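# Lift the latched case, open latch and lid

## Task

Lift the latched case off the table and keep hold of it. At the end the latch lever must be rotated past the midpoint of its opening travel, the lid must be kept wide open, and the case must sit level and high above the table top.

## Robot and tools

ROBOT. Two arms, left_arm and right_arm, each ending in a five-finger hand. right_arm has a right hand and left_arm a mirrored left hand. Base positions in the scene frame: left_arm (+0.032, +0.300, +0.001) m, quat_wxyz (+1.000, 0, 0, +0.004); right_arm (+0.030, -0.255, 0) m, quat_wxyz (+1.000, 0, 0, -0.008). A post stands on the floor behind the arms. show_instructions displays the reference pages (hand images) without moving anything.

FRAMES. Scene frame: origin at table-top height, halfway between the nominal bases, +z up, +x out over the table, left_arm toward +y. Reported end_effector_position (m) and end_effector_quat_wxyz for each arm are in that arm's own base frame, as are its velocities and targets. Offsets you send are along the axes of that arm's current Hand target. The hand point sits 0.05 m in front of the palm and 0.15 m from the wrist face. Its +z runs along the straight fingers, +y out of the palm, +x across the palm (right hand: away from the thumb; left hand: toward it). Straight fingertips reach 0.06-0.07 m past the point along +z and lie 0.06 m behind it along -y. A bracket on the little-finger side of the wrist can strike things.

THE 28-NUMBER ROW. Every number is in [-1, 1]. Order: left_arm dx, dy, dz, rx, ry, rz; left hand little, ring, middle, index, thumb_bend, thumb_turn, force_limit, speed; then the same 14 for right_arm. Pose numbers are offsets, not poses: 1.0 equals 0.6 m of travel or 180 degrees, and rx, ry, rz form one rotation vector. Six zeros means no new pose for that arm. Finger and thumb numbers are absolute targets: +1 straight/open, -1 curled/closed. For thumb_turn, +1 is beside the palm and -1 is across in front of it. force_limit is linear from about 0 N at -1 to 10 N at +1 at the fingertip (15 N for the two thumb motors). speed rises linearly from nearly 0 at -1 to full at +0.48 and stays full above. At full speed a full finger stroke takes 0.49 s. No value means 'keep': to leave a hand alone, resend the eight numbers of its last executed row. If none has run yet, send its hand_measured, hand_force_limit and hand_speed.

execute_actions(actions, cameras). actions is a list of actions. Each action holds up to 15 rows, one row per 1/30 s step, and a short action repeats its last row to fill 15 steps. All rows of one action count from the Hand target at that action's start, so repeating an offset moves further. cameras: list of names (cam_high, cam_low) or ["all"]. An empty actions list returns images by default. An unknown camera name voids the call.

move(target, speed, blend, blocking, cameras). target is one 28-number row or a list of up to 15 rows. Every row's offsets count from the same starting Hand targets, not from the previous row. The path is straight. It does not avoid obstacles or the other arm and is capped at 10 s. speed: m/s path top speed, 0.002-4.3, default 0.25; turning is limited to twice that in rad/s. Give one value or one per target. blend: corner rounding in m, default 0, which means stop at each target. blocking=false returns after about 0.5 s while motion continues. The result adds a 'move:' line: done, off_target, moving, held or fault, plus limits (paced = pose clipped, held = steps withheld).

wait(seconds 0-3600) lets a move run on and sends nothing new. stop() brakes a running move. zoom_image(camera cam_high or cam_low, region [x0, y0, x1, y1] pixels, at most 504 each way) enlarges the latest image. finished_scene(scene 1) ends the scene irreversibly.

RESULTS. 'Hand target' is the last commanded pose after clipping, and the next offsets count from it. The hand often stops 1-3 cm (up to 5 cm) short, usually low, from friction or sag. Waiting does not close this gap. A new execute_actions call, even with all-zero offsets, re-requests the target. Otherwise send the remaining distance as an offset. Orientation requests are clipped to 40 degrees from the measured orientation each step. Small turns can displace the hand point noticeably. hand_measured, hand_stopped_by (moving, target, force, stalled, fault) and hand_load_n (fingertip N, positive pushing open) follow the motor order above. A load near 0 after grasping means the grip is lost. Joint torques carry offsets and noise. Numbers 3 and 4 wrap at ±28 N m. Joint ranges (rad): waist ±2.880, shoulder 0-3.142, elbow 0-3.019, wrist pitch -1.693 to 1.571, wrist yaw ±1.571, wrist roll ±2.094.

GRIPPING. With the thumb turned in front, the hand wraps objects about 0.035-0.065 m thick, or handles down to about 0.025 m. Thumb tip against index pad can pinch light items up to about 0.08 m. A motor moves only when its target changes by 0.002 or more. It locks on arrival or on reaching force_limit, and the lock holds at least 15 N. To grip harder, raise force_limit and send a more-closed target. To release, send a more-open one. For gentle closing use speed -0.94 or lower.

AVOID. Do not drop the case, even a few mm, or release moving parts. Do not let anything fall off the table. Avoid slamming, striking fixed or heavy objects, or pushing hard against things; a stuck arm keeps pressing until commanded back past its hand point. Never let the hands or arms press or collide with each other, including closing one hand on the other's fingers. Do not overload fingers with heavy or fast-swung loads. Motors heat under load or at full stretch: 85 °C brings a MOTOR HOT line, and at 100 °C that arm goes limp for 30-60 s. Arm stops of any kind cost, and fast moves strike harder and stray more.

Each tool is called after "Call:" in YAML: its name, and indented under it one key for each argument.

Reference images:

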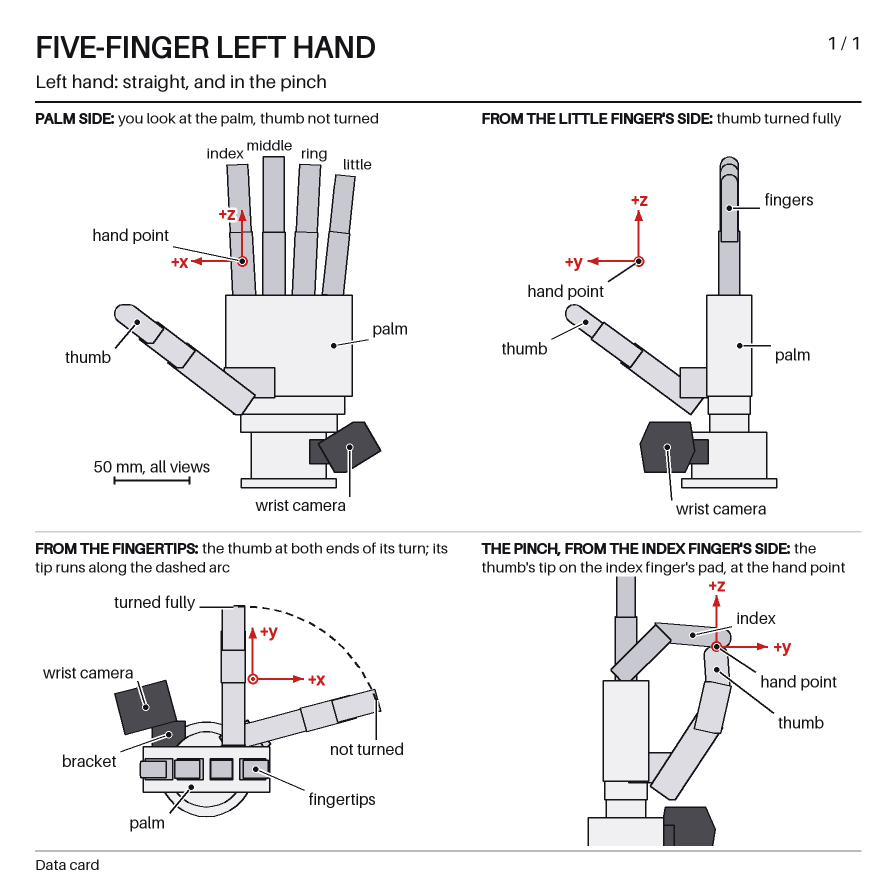

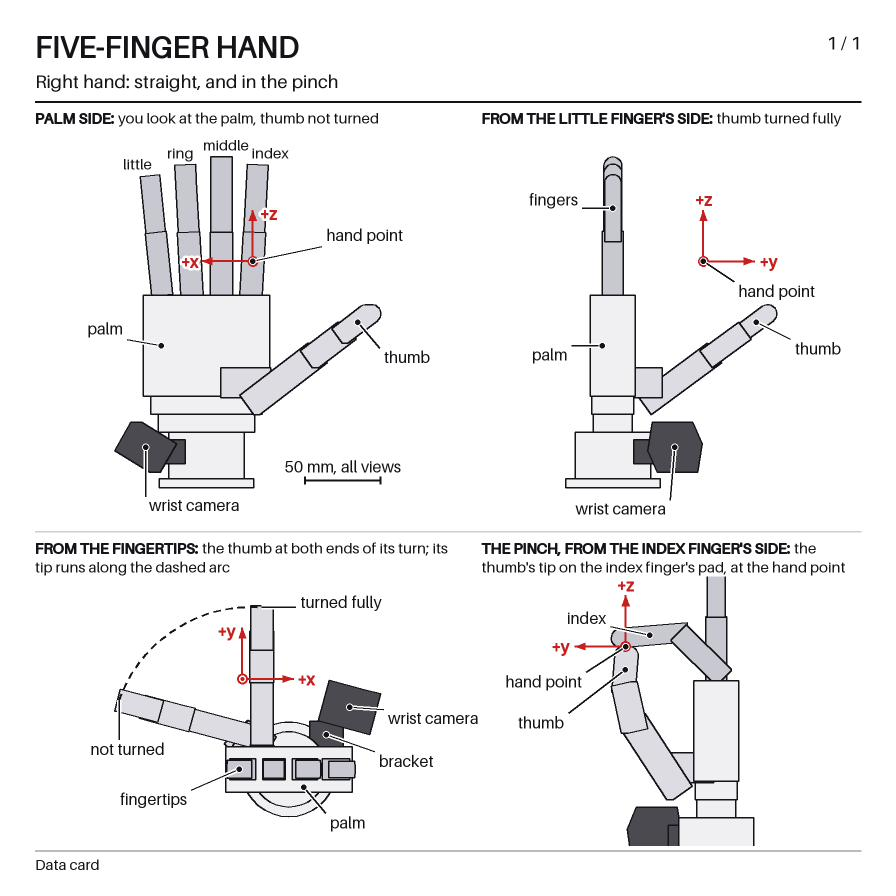

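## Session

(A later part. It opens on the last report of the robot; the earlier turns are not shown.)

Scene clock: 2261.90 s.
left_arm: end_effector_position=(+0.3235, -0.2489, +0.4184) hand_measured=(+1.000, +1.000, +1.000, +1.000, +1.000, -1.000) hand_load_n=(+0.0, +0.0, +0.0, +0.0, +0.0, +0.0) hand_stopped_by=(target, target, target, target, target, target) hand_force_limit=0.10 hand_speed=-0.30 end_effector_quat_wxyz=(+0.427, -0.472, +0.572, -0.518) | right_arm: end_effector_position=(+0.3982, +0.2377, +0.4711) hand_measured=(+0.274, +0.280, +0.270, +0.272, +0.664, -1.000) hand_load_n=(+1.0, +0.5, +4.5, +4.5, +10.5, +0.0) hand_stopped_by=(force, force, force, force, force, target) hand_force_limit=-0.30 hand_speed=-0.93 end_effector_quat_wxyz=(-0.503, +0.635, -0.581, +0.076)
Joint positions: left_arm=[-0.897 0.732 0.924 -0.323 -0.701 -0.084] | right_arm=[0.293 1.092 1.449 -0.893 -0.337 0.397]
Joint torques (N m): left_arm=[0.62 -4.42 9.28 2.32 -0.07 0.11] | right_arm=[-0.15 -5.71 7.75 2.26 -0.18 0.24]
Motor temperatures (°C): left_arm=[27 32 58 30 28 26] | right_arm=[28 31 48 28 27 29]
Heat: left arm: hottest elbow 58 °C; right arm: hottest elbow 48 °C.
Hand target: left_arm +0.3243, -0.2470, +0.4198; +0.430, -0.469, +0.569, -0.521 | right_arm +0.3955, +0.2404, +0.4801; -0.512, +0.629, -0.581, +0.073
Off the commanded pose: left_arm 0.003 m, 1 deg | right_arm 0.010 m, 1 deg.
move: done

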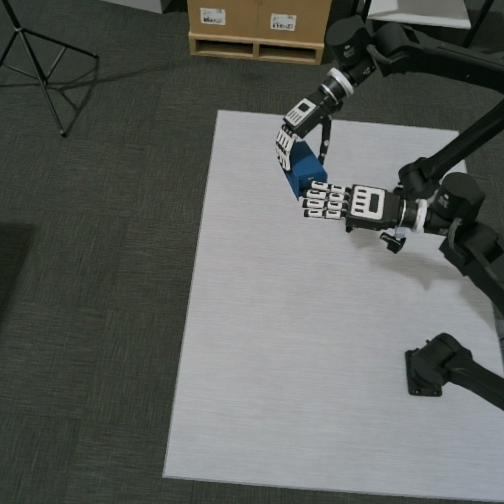

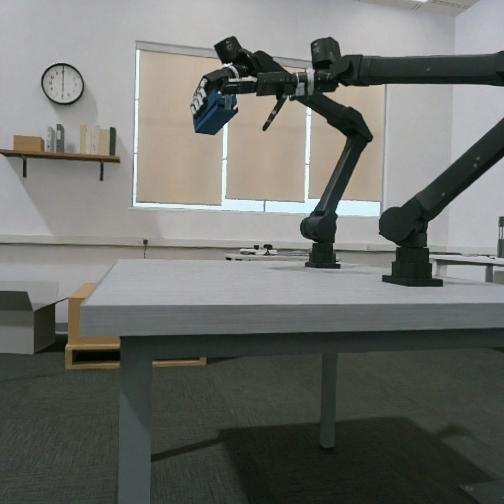

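Call:
zoom_image:
  camera: "cam_low"
  region: [205, 80, 245, 120]

Call:
zoom_image:
  camera: "cam_high"
  region: [290, 165, 330, 205]

Scaled by 12.600.

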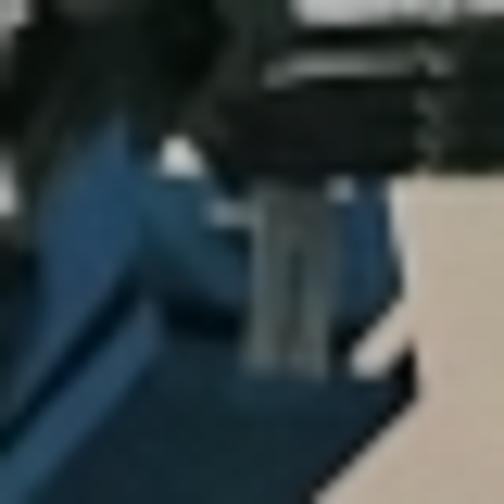

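Scaled by 12.600.

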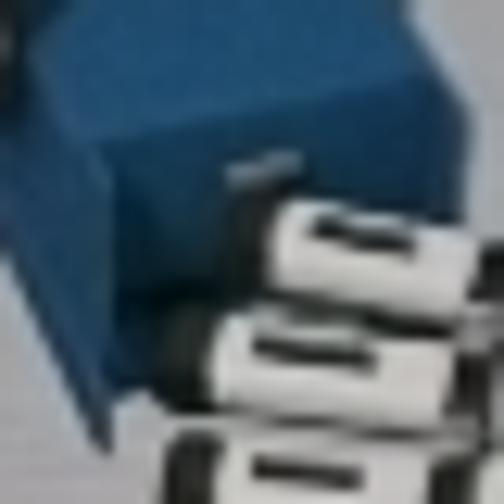

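Call:
move:
  target:
    - [0.0051,-0.0421,0.0007,0,0,0,1,1,1,1,1,-1,0.1,-0.3,0,0,0,0,0,0,0.25,0.24,0.18,0.16,0.5,-1,-0.3,-0.93]
    - [0.0051,-0.125,-0.0065,0,0,0,1,1,1,1,1,-1,0.1,-0.3,0,0,0,0,0,0,0.25,0.24,0.18,0.16,0.5,-1,-0.3,-0.93]
    - [0.0051,-0.125,-0.0065,0,0,0,-1,-1,-1,1,1,-1,0.1,-0.3,0,0,0,0,0,0,0.25,0.24,0.18,0.16,0.5,-1,-0.3,-0.93]
  speed: 0.05
  cameras: ["all"]

Call:
zoom_image:
  camera: "cam_high"
  region: [280, 140, 350, 210]

Call:
zoom_image:
  camera: "cam_low"
  region: [190, 60, 260, 130]

Scene clock: 2287.53 s.
left_arm: end_effector_position=(+0.3251, -0.2509, +0.4649) hand_measured=(-1.000, -1.000, -1.000, +1.000, +1.000, -1.000) hand_load_n=(+0.0, +0.0, +0.0, +0.0, +0.0, +0.0) hand_stopped_by=(target, target, target, target, target, target) hand_force_limit=0.10 hand_speed=-0.30 end_effector_quat_wxyz=(+0.427, -0.471, +0.581, -0.508) | right_arm: end_effector_position=(+0.3982, +0.2377, +0.4711) hand_measured=(+0.274, +0.280, +0.270, +0.272, +0.664, -1.000) hand_load_n=(+0.5, +0.5, +4.5, +4.5, +10.5, -0.5) hand_stopped_by=(force, force, force, force, force, target) hand_force_limit=-0.30 hand_speed=-0.93 end_effector_quat_wxyz=(-0.503, +0.635, -0.581, +0.076)
Joint positions: left_arm=[-0.897 0.781 1.085 -0.46 -0.701 -0.084] | right_arm=[0.293 1.092 1.449 -0.893 -0.337 0.397]
Joint torques (N m): left_arm=[0.26 -3.55 14.08 1.42 -0.23 0.11] | right_arm=[-0.15 -5.71 7.75 2.26 -0.17 0.23]
Motor temperatures (°C): left_arm=[27 31 56 31 28 26] | right_arm=[28 31 48 28 27 29]
Heat: left arm: hottest elbow 56 °C; right arm: hottest elbow 48 °C.
Hand target: left_arm +0.3264, -0.2507, +0.4947; +0.430, -0.469, +0.569, -0.521 | right_arm +0.3955, +0.2404, +0.4801; -0.512, +0.629, -0.581, +0.073
Off the commanded pose: left_arm 0.030 m, 2 deg | right_arm 0.010 m, 1 deg.
move: off_target (left_arm); target 3's new numbers were sent with left_arm's hand 0.030 m and 2 deg from that target

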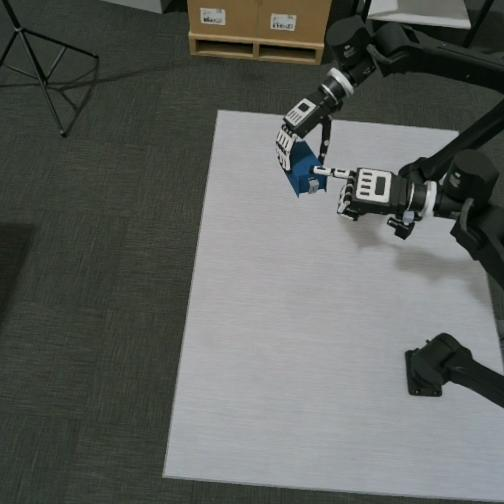

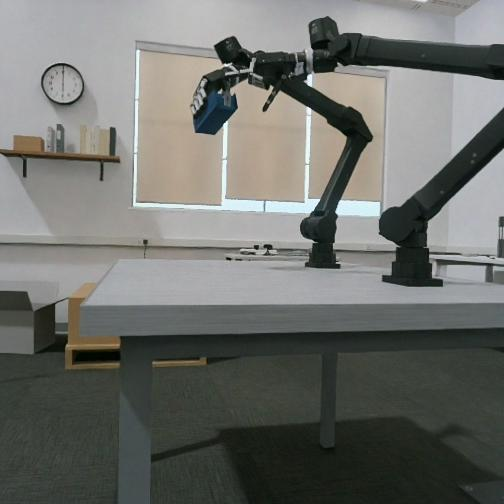

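Scaled by 7.200.

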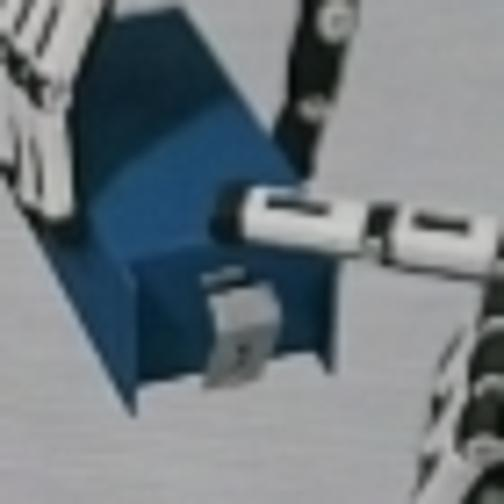

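Scaled by 7.200.

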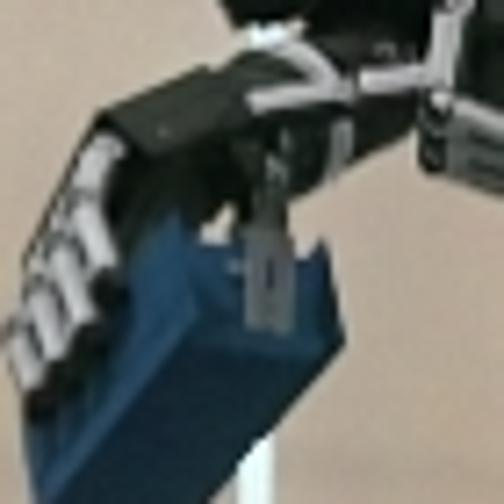

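Call:
zoom_image:
  camera: "cam_high"
  region: [296, 162, 332, 198]

Call:
zoom_image:
  camera: "cam_low"
  region: [208, 82, 244, 118]

Scaled by 14.000.

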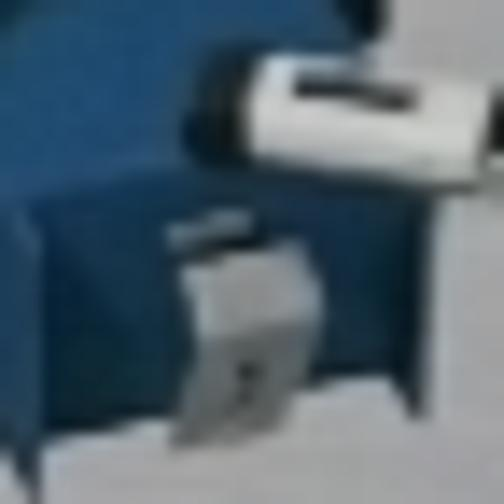

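Scaled by 14.000.

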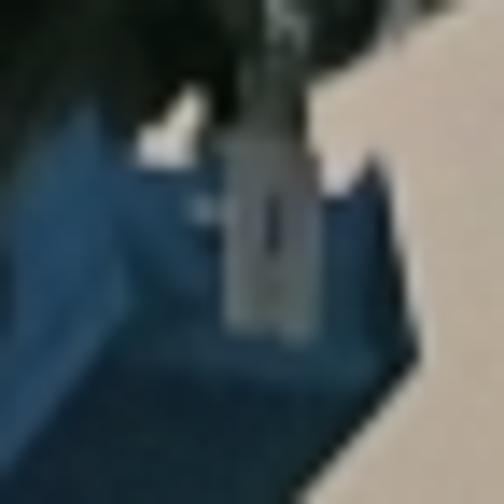

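Call:
move:
  target: [0.0165,0.047,-0.0652,0,0,0,-1,-1,-1,1,1,-1,0.1,-0.3,0,0,0,0,0,0,0.25,0.24,0.18,0.16,0.5,-1,-0.3,-0.93]
  speed: 0.06
  cameras: ["all"]

Call:
zoom_image:
  camera: "cam_high"
  region: [290, 150, 340, 200]

Call:
zoom_image:
  camera: "cam_low"
  region: [200, 70, 250, 120]

Scene clock: 2297.67 s.
left_arm: end_effector_position=(+0.2861, -0.2525, +0.4725) hand_measured=(-1.000, -1.000, -1.000, +1.000, +1.000, -1.000) hand_load_n=(+0.0, +0.0, +0.0, +0.0, +0.0, +0.0) hand_stopped_by=(target, target, target, target, target, target) hand_force_limit=0.10 hand_speed=-0.30 end_effector_quat_wxyz=(+0.434, -0.466, +0.569, -0.520) | right_arm: end_effector_position=(+0.3982, +0.2377, +0.4711) hand_measured=(+0.274, +0.280, +0.270, +0.272, +0.664, -1.000) hand_load_n=(+1.0, +0.5, +4.5, +4.5, +10.5, +0.0) hand_stopped_by=(force, force, force, force, force, target) hand_force_limit=-0.30 hand_speed=-0.93 end_effector_quat_wxyz=(-0.503, +0.635, -0.581, +0.076)
Joint positions: left_arm=[-1.051 0.72 1.059 -0.466 -0.858 -0.087] | right_arm=[0.293 1.092 1.449 -0.893 -0.337 0.397]
Joint torques (N m): left_arm=[-0.15 -3.78 9.03 1.35 -0.28 -0.15] | right_arm=[-0.15 -5.71 7.75 2.28 -0.18 0.24]
Motor temperatures (°C): left_arm=[27 31 59 30 28 26] | right_arm=[28 31 48 28 27 29]
Heat: left arm: hottest elbow 59 °C; right arm: hottest elbow 48 °C.
Hand target: left_arm +0.2837, -0.2525, +0.4703; +0.430, -0.469, +0.569, -0.521 | right_arm +0.3955, +0.2404, +0.4801; -0.512, +0.629, -0.581, +0.073
Off the commanded pose: left_arm 0.003 m, 1 deg | right_arm 0.010 m, 1 deg.
move: done

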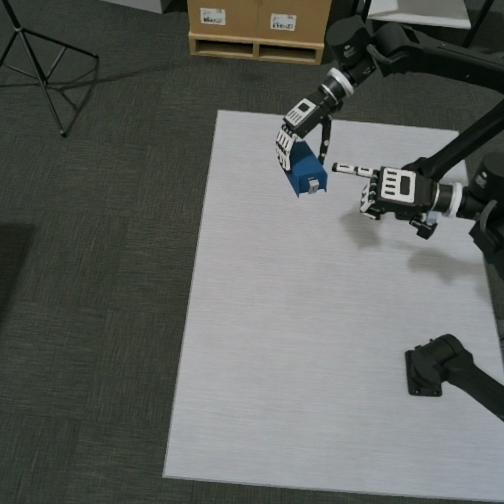

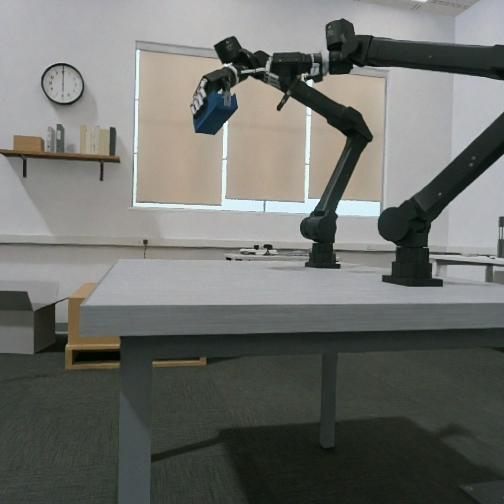

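Scaled by 10.080.

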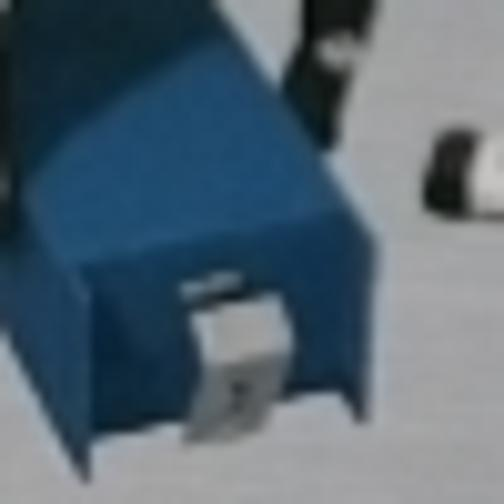

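Scaled by 10.080.

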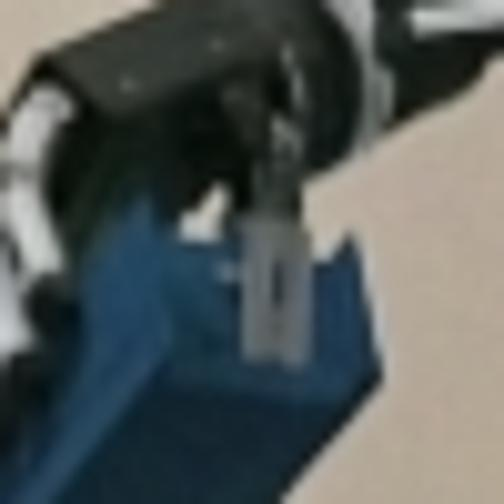

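Call:
move:
  target: [0.0027,0.0828,0.0112,0,0,0,-1,-1,-1,1,1,-1,0.1,-0.3,0,0,0,0,0,0,0.25,0.24,0.18,0.16,0.5,-1,-0.3,-0.93]
  speed: 0.05
  cameras: ["all"]

Call:
zoom_image:
  camera: "cam_high"
  region: [290, 150, 340, 200]

Call:
zoom_image:
  camera: "cam_low"
  region: [205, 75, 255, 125]

Scene clock: 2302.07 s.
left_arm: end_effector_position=(+0.2866, -0.2535, +0.4157) hand_measured=(-1.000, -1.000, -1.000, +1.000, +1.000, -1.000) hand_load_n=(+0.0, +0.0, +0.0, +0.0, +0.0, +0.0) hand_stopped_by=(target, target, target, target, target, target) hand_force_limit=0.10 hand_speed=-0.30 end_effector_quat_wxyz=(+0.436, -0.465, +0.579, -0.510) | right_arm: end_effector_position=(+0.3982, +0.2377, +0.4711) hand_measured=(+0.274, +0.280, +0.270, +0.272, +0.664, -1.000) hand_load_n=(+1.0, +0.5, +4.5, +4.5, +10.5, +0.0) hand_stopped_by=(force, force, force, force, force, target) hand_force_limit=-0.30 hand_speed=-0.93 end_effector_quat_wxyz=(-0.503, +0.635, -0.581, +0.076)
Joint positions: left_arm=[-1.051 0.69 0.911 -0.377 -0.858 -0.087] | right_arm=[0.293 1.092 1.449 -0.893 -0.337 0.397]
Joint torques (N m): left_arm=[0.09 -4.13 9.42 2.33 -0.15 -0.14] | right_arm=[-0.21 -5.66 7.73 2.25 -0.17 0.24]
Motor temperatures (°C): left_arm=[27 31 59 30 28 26] | right_arm=[28 31 48 28 27 29]
Heat: left arm: hottest elbow 59 °C; right arm: hottest elbow 48 °C.
Hand target: left_arm +0.2857, -0.2545, +0.4202; +0.430, -0.469, +0.569, -0.521 | right_arm +0.3955, +0.2404, +0.4801; -0.512, +0.629, -0.581, +0.073
Off the commanded pose: left_arm 0.005 m, 2 deg | right_arm 0.010 m, 1 deg.
move: done

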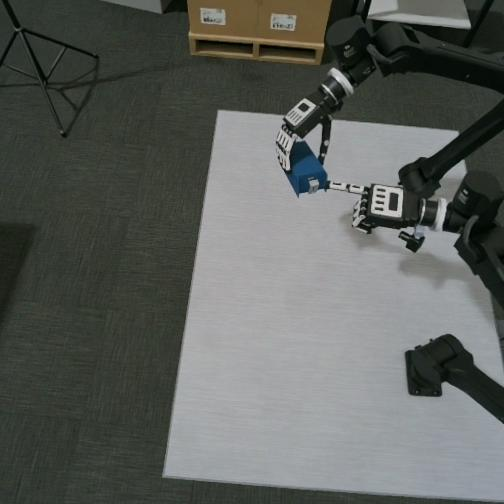

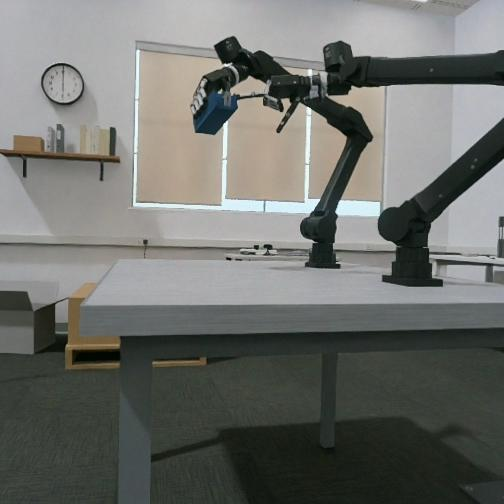

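Scaled by 10.080.

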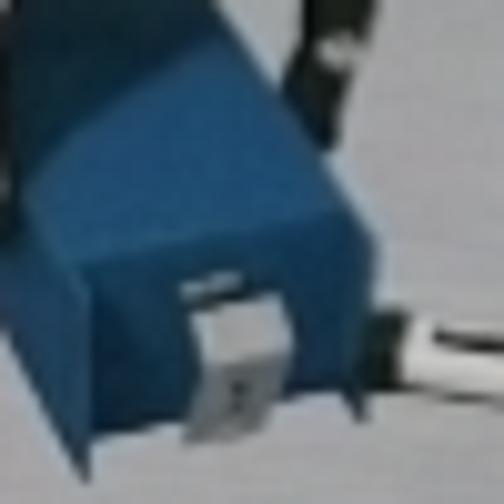

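Scaled by 10.080.

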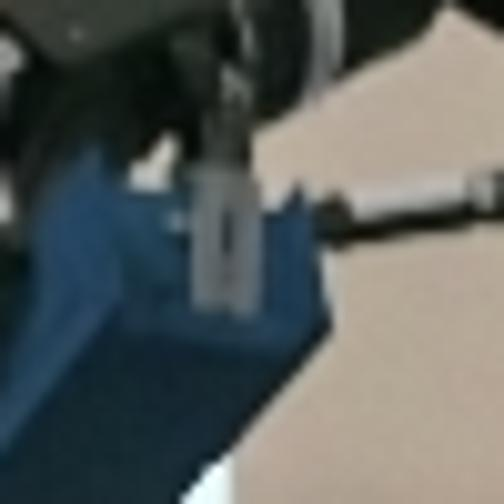

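Call:
zoom_image:
  camera: "cam_high"
  region: [306, 168, 336, 198]

Call:
zoom_image:
  camera: "cam_low"
  region: [220, 82, 250, 112]

Scaled by 16.800.

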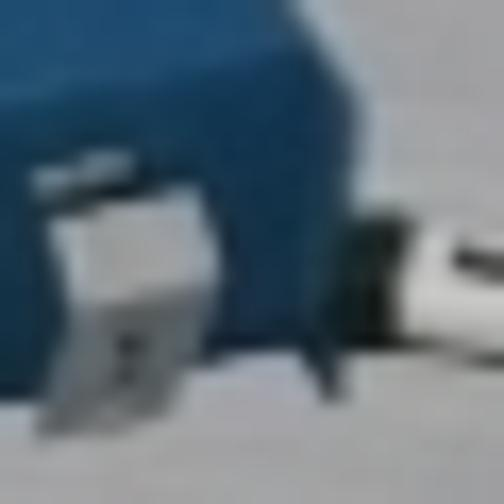

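Scaled by 16.800.

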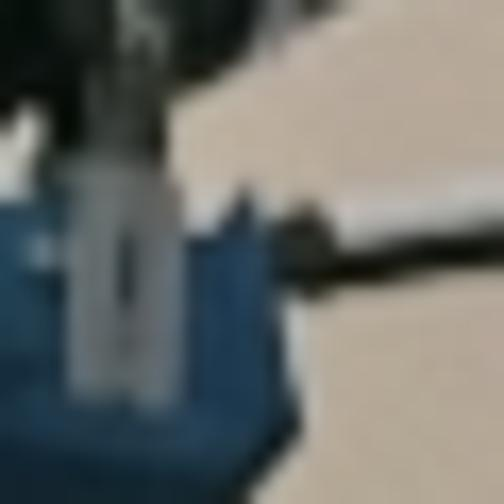

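Call:
move:
  target: [-0.0093,-0.0125,-0.0052,0,0,0,-1,-1,-1,1,1,-1,0.1,-0.3,0,0,0,0,0,0,0.25,0.24,0.18,0.16,0.5,-1,-0.3,-0.93]
  speed: 0.05
  cameras: ["all"]

Call:
zoom_image:
  camera: "cam_high"
  region: [306, 168, 336, 198]

Call:
zoom_image:
  camera: "cam_low"
  region: [220, 82, 250, 112]

Scene clock: 2309.20 s.
left_arm: end_effector_position=(+0.2842, -0.2512, +0.4204) hand_measured=(-1.000, -1.000, -1.000, +1.000, +1.000, -1.000) hand_load_n=(+0.0, +0.0, +0.0, +0.0, +0.0, +0.0) hand_stopped_by=(target, target, target, target, target, target) hand_force_limit=0.10 hand_speed=-0.30 end_effector_quat_wxyz=(+0.433, -0.464, +0.576, -0.516) | right_arm: end_effector_position=(+0.3982, +0.2377, +0.4711) hand_measured=(+0.274, +0.280, +0.270, +0.272, +0.664, -1.000) hand_load_n=(+0.5, +0.5, +4.5, +4.5, +10.5, +0.0) hand_stopped_by=(force, force, force, force, force, target) hand_force_limit=-0.30 hand_speed=-0.93 end_effector_quat_wxyz=(-0.503, +0.635, -0.581, +0.076)
Joint positions: left_arm=[-1.051 0.676 0.911 -0.377 -0.851 -0.087] | right_arm=[0.293 1.092 1.449 -0.893 -0.337 0.397]
Joint torques (N m): left_arm=[0.73 -3.37 10.65 1.32 -0.11 -0.12] | right_arm=[-0.15 -5.66 7.75 2.28 -0.18 0.23]
Motor temperatures (°C): left_arm=[27 31 59 30 28 26] | right_arm=[28 31 48 28 27 29]
Heat: left arm: hottest elbow 59 °C; right arm: hottest elbow 48 °C.
Hand target: left_arm +0.2844, -0.2485, +0.4280; +0.430, -0.469, +0.569, -0.521 | right_arm +0.3955, +0.2404, +0.4801; -0.512, +0.629, -0.581, +0.073
Off the commanded pose: left_arm 0.008 m, 1 deg | right_arm 0.010 m, 1 deg.
move: done

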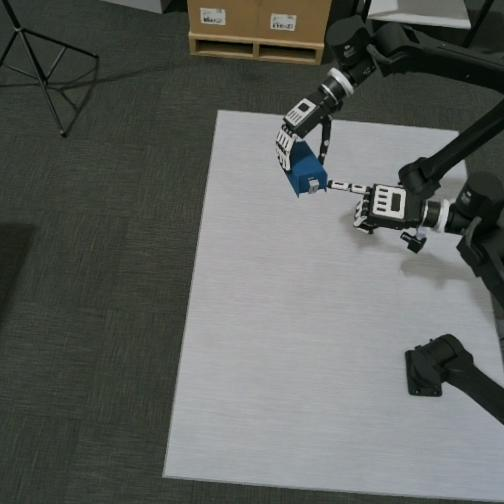

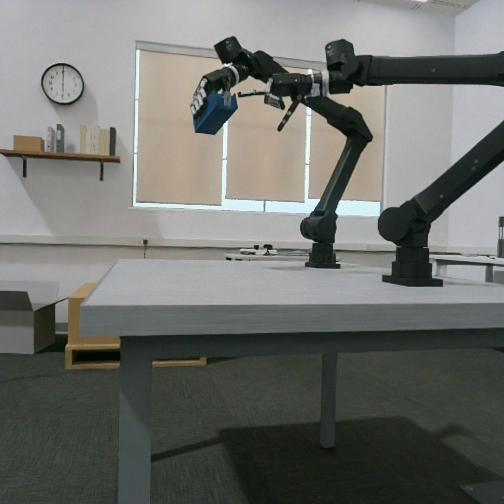

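Scaled by 16.800.

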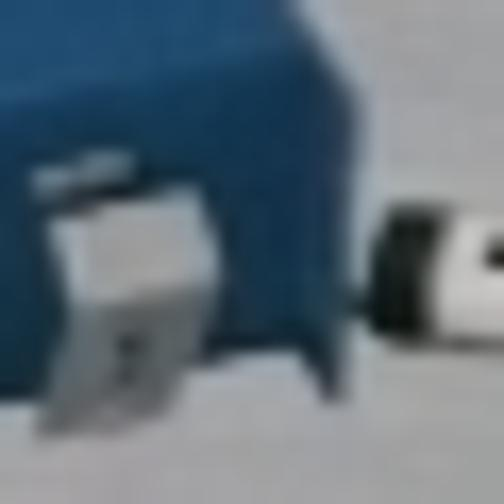

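Scaled by 16.800.

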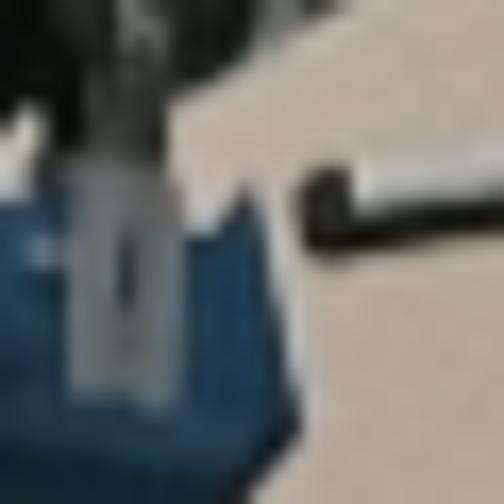

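Call:
move:
  target: [-0.0035,0.007,0.0448,0,0,0,-1,-1,-1,1,1,-1,0.1,-0.3,0,0,0,0,0,0,0.25,0.24,0.18,0.16,0.5,-1,-0.3,-0.93]
  speed: 0.04
  cameras: ["all"]

Call:
zoom_image:
  camera: "cam_high"
  region: [306, 168, 336, 198]

Call:
zoom_image:
  camera: "cam_low"
  region: [220, 82, 250, 112]

Scene clock: 2313.60 s.
left_arm: end_effector_position=(+0.3066, -0.2510, +0.4156) hand_measured=(-1.000, -1.000, -1.000, +1.000, +1.000, -1.000) hand_load_n=(+0.0, +0.0, +0.0, +0.0, +0.0, +0.0) hand_stopped_by=(target, target, target, target, target, target) hand_force_limit=0.10 hand_speed=-0.30 end_effector_quat_wxyz=(+0.427, -0.468, +0.576, -0.517) | right_arm: end_effector_position=(+0.3982, +0.2377, +0.4712) hand_measured=(+0.274, +0.280, +0.270, +0.272, +0.664, -1.000) hand_load_n=(+0.5, +0.5, +4.5, +5.0, +10.0, +0.0) hand_stopped_by=(force, force, force, force, force, target) hand_force_limit=-0.30 hand_speed=-0.93 end_effector_quat_wxyz=(-0.503, +0.635, -0.581, +0.076)
Joint positions: left_arm=[-0.959 0.706 0.911 -0.344 -0.757 -0.087] | right_arm=[0.293 1.092 1.449 -0.893 -0.337 0.399]
Joint torques (N m): left_arm=[0.85 -2.84 10.3 2.37 -0.16 0.05] | right_arm=[-0.15 -5.71 7.73 2.26 -0.18 0.23]
Motor temperatures (°C): left_arm=[27 31 59 30 28 26] | right_arm=[28 31 48 28 27 29]
Heat: left arm: hottest elbow 59 °C; right arm: hottest elbow 48 °C.
Hand target: left_arm +0.3107, -0.2515, +0.4213; +0.430, -0.469, +0.569, -0.521 | right_arm +0.3954, +0.2404, +0.4801; -0.512, +0.629, -0.581, +0.073
Off the commanded pose: left_arm 0.007 m, 1 deg | right_arm 0.010 m, 1 deg.
move: done

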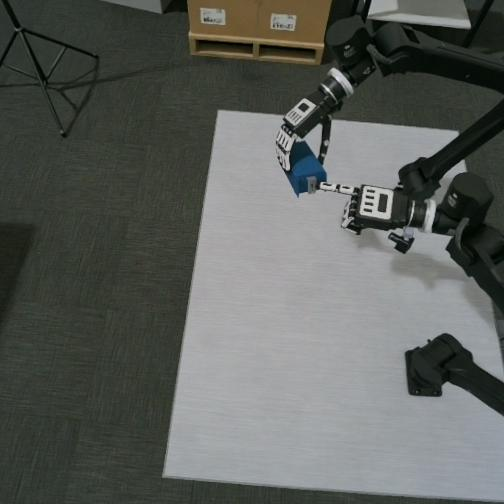

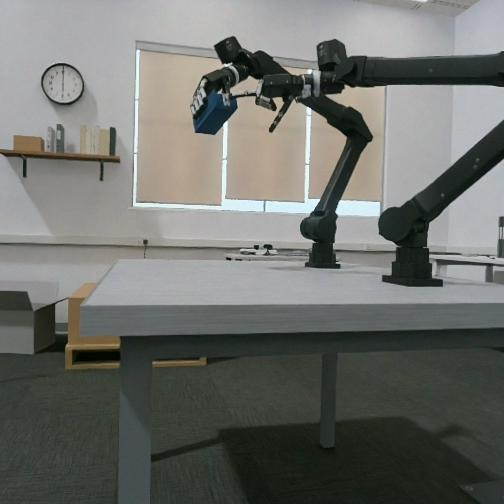

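Scaled by 16.800.

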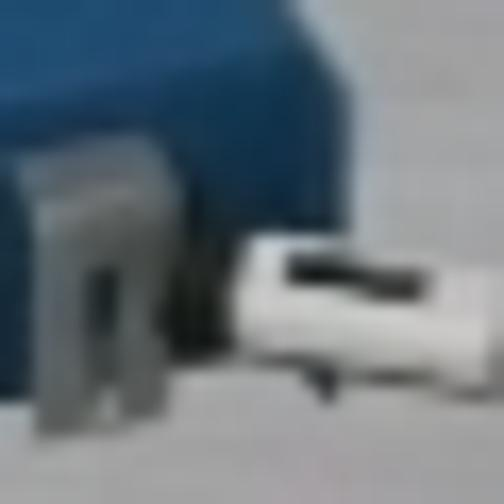

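Scaled by 16.800.

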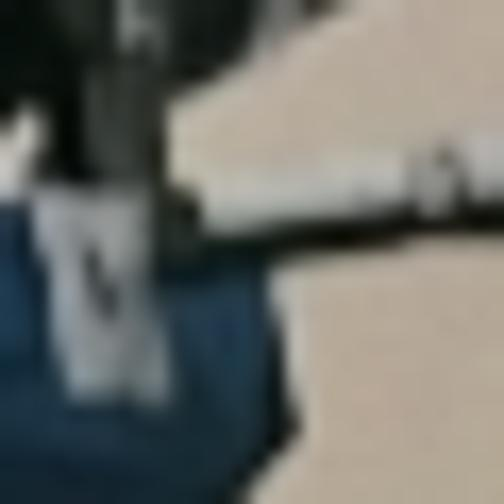

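Call:
move:
  target: [0,0,-0.06,0,0,0,-1,-1,-1,1,1,-1,0.1,-0.3,0,0,0,0,0,0,0.25,0.24,0.18,0.16,0.5,-1,-0.3,-0.93]
  speed: 0.04
  cameras: ["all"]

Call:
zoom_image:
  camera: "cam_high"
  region: [300, 165, 336, 201]

Call:
zoom_image:
  camera: "cam_low"
  region: [212, 80, 248, 116]

Scene clock: 2318.10 s.
left_arm: end_effector_position=(+0.2780, -0.2446, +0.4259) hand_measured=(-1.000, -1.000, -1.000, +1.000, +1.000, -1.000) hand_load_n=(+0.0, +0.0, +0.0, +0.0, +0.0, +0.0) hand_stopped_by=(target, target, target, target, target, target) hand_force_limit=0.10 hand_speed=-0.30 end_effector_quat_wxyz=(+0.434, -0.466, +0.570, -0.519) | right_arm: end_effector_position=(+0.3982, +0.2377, +0.4712) hand_measured=(+0.274, +0.280, +0.270, +0.272, +0.664, -1.000) hand_load_n=(+0.5, +0.5, +4.5, +4.5, +10.0, +0.0) hand_stopped_by=(force, force, force, force, force, target) hand_force_limit=-0.30 hand_speed=-0.93 end_effector_quat_wxyz=(-0.503, +0.635, -0.581, +0.076)
Joint positions: left_arm=[-1.067 0.652 0.911 -0.39 -0.874 -0.09] | right_arm=[0.293 1.092 1.449 -0.893 -0.337 0.399]
Joint torques (N m): left_arm=[-0.26 -3.25 9.48 1.26 -0.3 -0.16] | right_arm=[-0.15 -5.71 7.75 2.26 -0.18 0.22]
Motor temperatures (°C): left_arm=[27 31 59 30 28 26] | right_arm=[28 31 48 28 27 29]
Heat: left arm: hottest elbow 59 °C; right arm: hottest elbow 48 °C.
Hand target: left_arm +0.2755, -0.2448, +0.4245; +0.430, -0.469, +0.569, -0.521 | right_arm +0.3954, +0.2404, +0.4801; -0.512, +0.629, -0.580, +0.073
Off the commanded pose: left_arm 0.003 m, 1 deg | right_arm 0.010 m, 1 deg.
move: done

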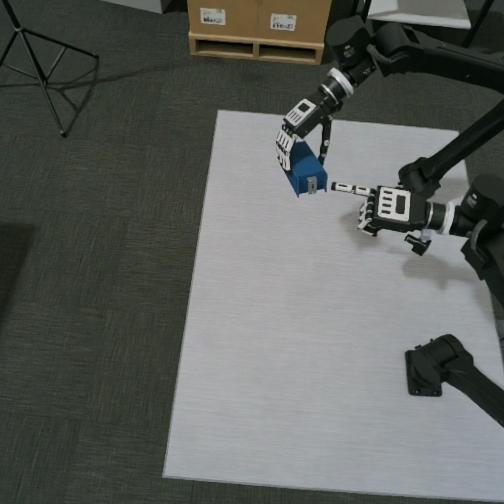

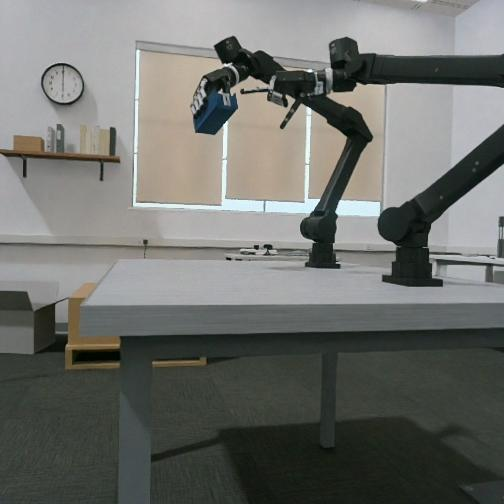

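Scaled by 14.000.

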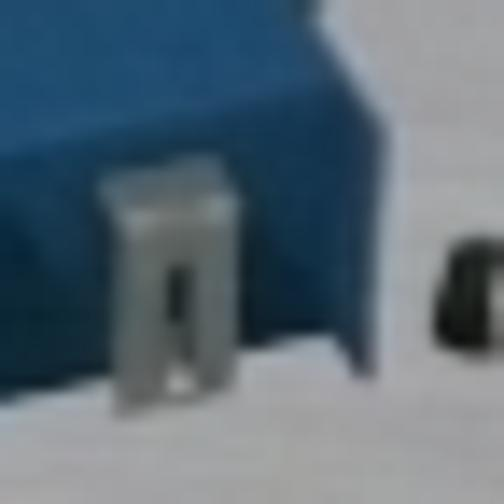

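Scaled by 14.000.

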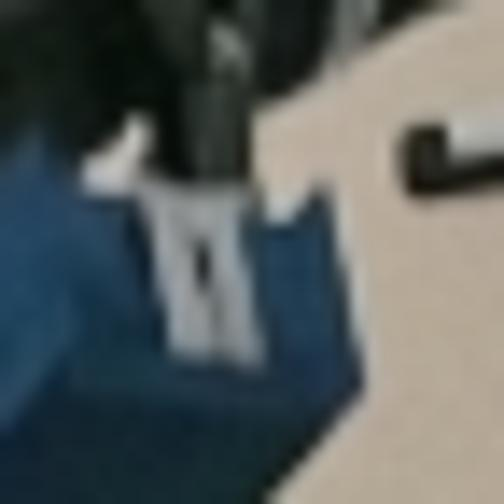

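Call:
move:
  target:
    - [-0.0982,-0.0482,-0.0233,0,0,0,-1,-1,-1,1,1,-1,0.1,-0.3,0,0,0,0,0,0,0.25,0.24,0.18,0.16,0.5,-1,-0.3,-0.93]
    - [-0.1757,-0.1727,0.0607,-0.1274,-0.0589,-0.495,-1,-1,-1,1,1,-1,0.1,-0.3,0,0,0,0,0,0,0.25,0.24,0.18,0.16,0.5,-1,-0.3,-0.93]
  speed: 0.12
  blend: 0.03
  cameras: ["all"]

Scene clock: 2351.07 s.
left_arm: end_effector_position=(+0.3400, -0.1524, +0.4933) hand_measured=(-1.000, -1.000, -1.000, +1.000, +1.000, -1.000) hand_load_n=(+0.0, +0.0, +0.0, +0.0, +0.0, +0.0) hand_stopped_by=(target, target, target, target, target, target) hand_force_limit=0.10 hand_speed=-0.30 end_effector_quat_wxyz=(+0.099, +0.850, -0.133, +0.501) | right_arm: end_effector_position=(+0.3982, +0.2377, +0.4712) hand_measured=(+0.274, +0.280, +0.270, +0.272, +0.664, -1.000) hand_load_n=(+1.0, +0.5, +4.5, +4.5, +10.5, +0.0) hand_stopped_by=(force, force, force, force, force, target) hand_force_limit=-0.30 hand_speed=-0.93 end_effector_quat_wxyz=(-0.503, +0.635, -0.581, +0.076)
Joint positions: left_arm=[-0.174 0.709 1.154 -0.951 0.155 -1.525] | right_arm=[0.293 1.092 1.449 -0.893 -0.337 0.399]
Joint torques (N m): left_arm=[0.79 -2.2 13.81 1.46 0.09 -0.23] | right_arm=[-0.15 -5.71 7.75 2.26 -0.18 0.22]
Motor temperatures (°C): left_arm=[27 31 59 30 28 26] | right_arm=[28 31 48 28 27 29]
Heat: left arm: hottest elbow 59 °C; right arm: hottest elbow 48 °C.
Hand target: left_arm +0.3400, -0.1499, +0.5245; +0.102, +0.840, -0.124, +0.518 | right_arm +0.3954, +0.2404, +0.4801; -0.512, +0.629, -0.580, +0.073
Off the commanded pose: left_arm 0.031 m, 3 deg | right_arm 0.010 m, 1 deg.
move: off_target (left_arm)

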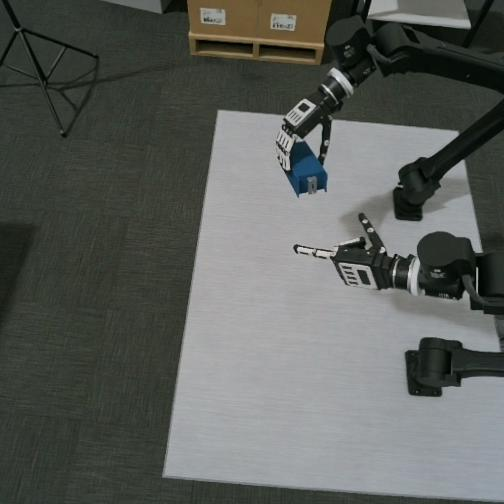

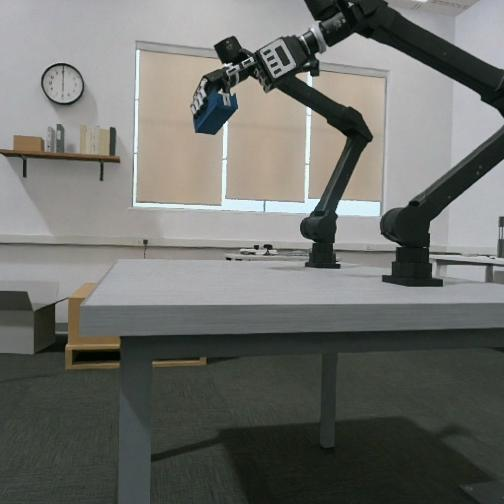

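Call:
move:
  target:
    - [0,0,0,0,0,0,-0.95,-0.95,0.8,0.1,0.6,-1,0.1,-0.3,0,0,0,0,0,0,0.25,0.24,0.18,0.16,0.5,-1,-0.3,-0.93]
    - [0.002,0.0588,0.0838,0,0,0,-0.95,-0.95,0.8,0.1,0.6,-1,0.1,-0.3,0,0,0,0,0,0,0.25,0.24,0.18,0.16,0.5,-1,-0.3,-0.93]
  speed: 0.08
  cameras: ["all"]

Call:
zoom_image:
  camera: "cam_high"
  region: [280, 160, 360, 240]

Call:
zoom_image:
  camera: "cam_low"
  region: [190, 50, 270, 130]

Scene clock: 2355.47 s.
left_arm: end_effector_position=(+0.3700, -0.1967, +0.4815) hand_measured=(-0.950, -0.950, +0.800, +0.100, +0.600, -1.000) hand_load_n=(+0.0, +0.0, +0.0, +0.0, +0.0, -0.5) hand_stopped_by=(target, target, target, target, target, target) hand_force_limit=0.10 hand_speed=-0.30 end_effector_quat_wxyz=(+0.094, +0.851, -0.132, +0.500) | right_arm: end_effector_position=(+0.3982, +0.2377, +0.4712) hand_measured=(+0.274, +0.280, +0.270, +0.272, +0.664, -1.000) hand_load_n=(+0.5, +0.5, +4.5, +4.5, +10.5, +0.5) hand_stopped_by=(force, force, force, force, force, target) hand_force_limit=-0.30 hand_speed=-0.93 end_effector_quat_wxyz=(-0.503, +0.635, -0.581, +0.076)
Joint positions: left_arm=[-0.351 0.797 1.154 -0.861 -0.009 -1.609] | right_arm=[0.293 1.092 1.449 -0.893 -0.337 0.399]
Joint torques (N m): left_arm=[-0.15 -3.96 11.99 2.48 -0.16 -0.21] | right_arm=[-0.09 -5.71 7.75 2.26 -0.18 0.22]
Motor temperatures (°C): left_arm=[27 31 59 30 28 26] | right_arm=[28 31 48 28 27 29]
Heat: left arm: hottest elbow 59 °C; right arm: hottest elbow 48 °C.
Hand target: left_arm +0.3721, -0.1986, +0.5048; +0.102, +0.840, -0.124, +0.518 | right_arm +0.3954, +0.2404, +0.4801; -0.512, +0.629, -0.580, +0.073
Off the commanded pose: left_arm 0.024 m, 3 deg | right_arm 0.010 m, 1 deg.
move: off_target (left_arm)

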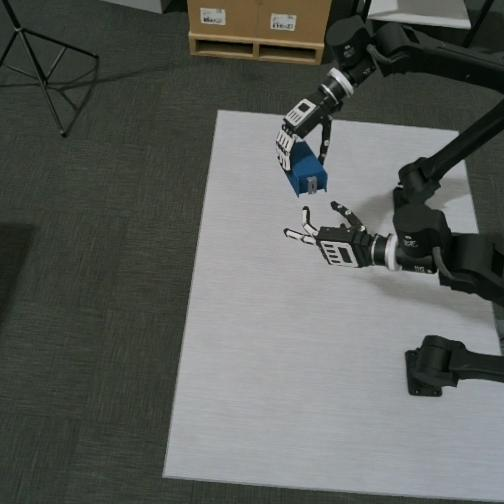

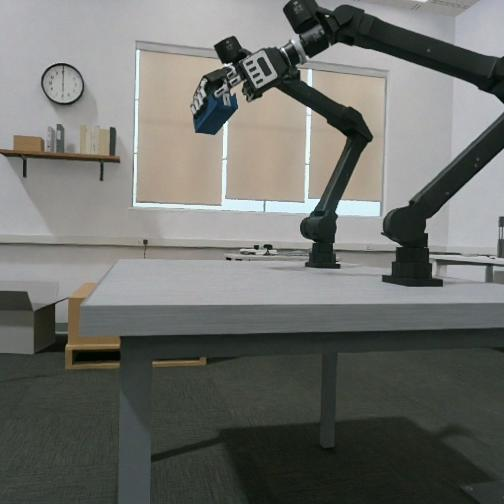

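Scaled by 6.300.

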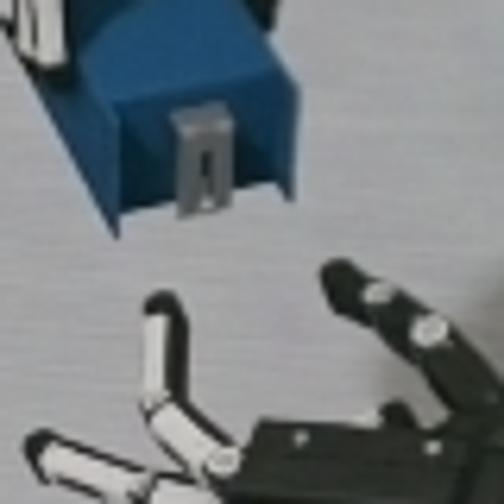

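Scaled by 6.300.

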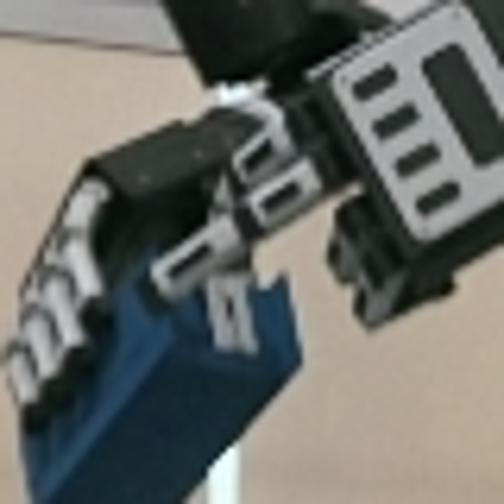

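Call:
move:
  target: [-0.0073,0.063,0.047,0,0,0,-0.95,-0.95,0.8,0,0.5,-1,0.1,-0.3,0,0,0,0,0,0,0.25,0.24,0.18,0.16,0.5,-1,-0.3,-0.93]
  speed: 0.05
  cameras: ["all"]

Call:
zoom_image:
  camera: "cam_high"
  region: [285, 150, 345, 210]

Call:
zoom_image:
  camera: "cam_low"
  region: [195, 65, 255, 125]

Scene clock: 2369.77 s.
left_arm: end_effector_position=(+0.3795, -0.2391, +0.4768) hand_measured=(-0.950, -0.950, +0.800, +0.000, +0.500, -1.000) hand_load_n=(+0.0, +0.0, +0.0, +0.0, +0.0, +0.0) hand_stopped_by=(target, target, target, target, target, target) hand_force_limit=0.10 hand_speed=-0.30 end_effector_quat_wxyz=(+0.094, +0.846, -0.131, +0.507) | right_arm: end_effector_position=(+0.3982, +0.2377, +0.4712) hand_measured=(+0.274, +0.280, +0.270, +0.272, +0.664, -1.000) hand_load_n=(+1.0, +0.5, +4.5, +4.5, +10.5, +0.0) hand_stopped_by=(force, force, force, force, force, target) hand_force_limit=-0.30 hand_speed=-0.93 end_effector_quat_wxyz=(-0.503, +0.635, -0.581, +0.076)
Joint positions: left_arm=[-0.498 0.852 1.154 -0.794 -0.142 -1.675] | right_arm=[0.293 1.092 1.449 -0.893 -0.337 0.399]
Joint torques (N m): left_arm=[-0.26 -4.66 11.03 2.48 -0.24 -0.25] | right_arm=[-0.15 -5.71 7.76 2.26 -0.18 0.22]
Motor temperatures (°C): left_arm=[27 31 58 30 28 26] | right_arm=[28 31 48 28 27 29]
Heat: left arm: hottest elbow 58 °C; right arm: hottest elbow 48 °C.
Hand target: left_arm +0.3821, -0.2424, +0.4901; +0.102, +0.840, -0.124, +0.518 | right_arm +0.3954, +0.2404, +0.4801; -0.512, +0.629, -0.580, +0.073
Off the commanded pose: left_arm 0.014 m, 2 deg | right_arm 0.010 m, 1 deg.
move: off_target (left_arm)

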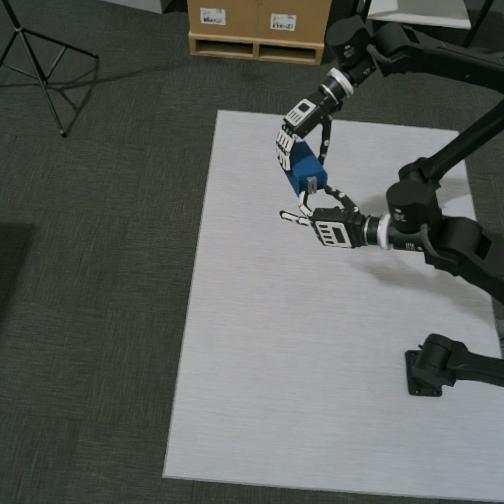

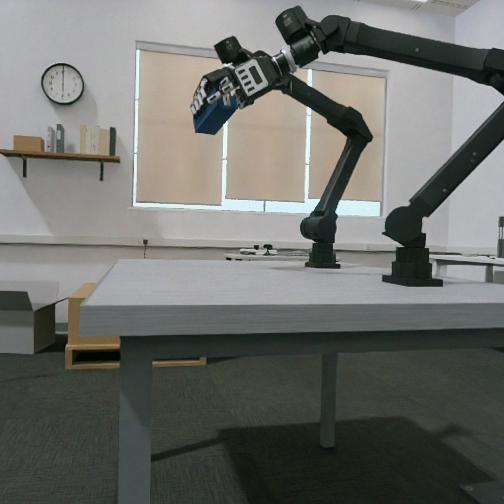

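Scaled by 8.400.

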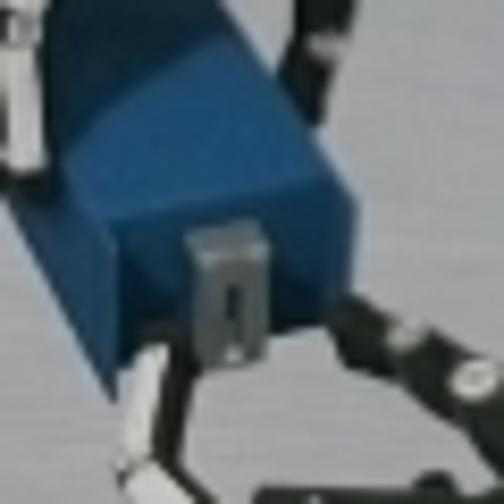

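Scaled by 8.400.

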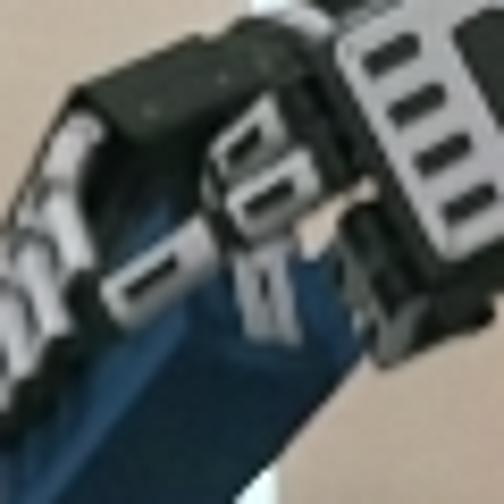

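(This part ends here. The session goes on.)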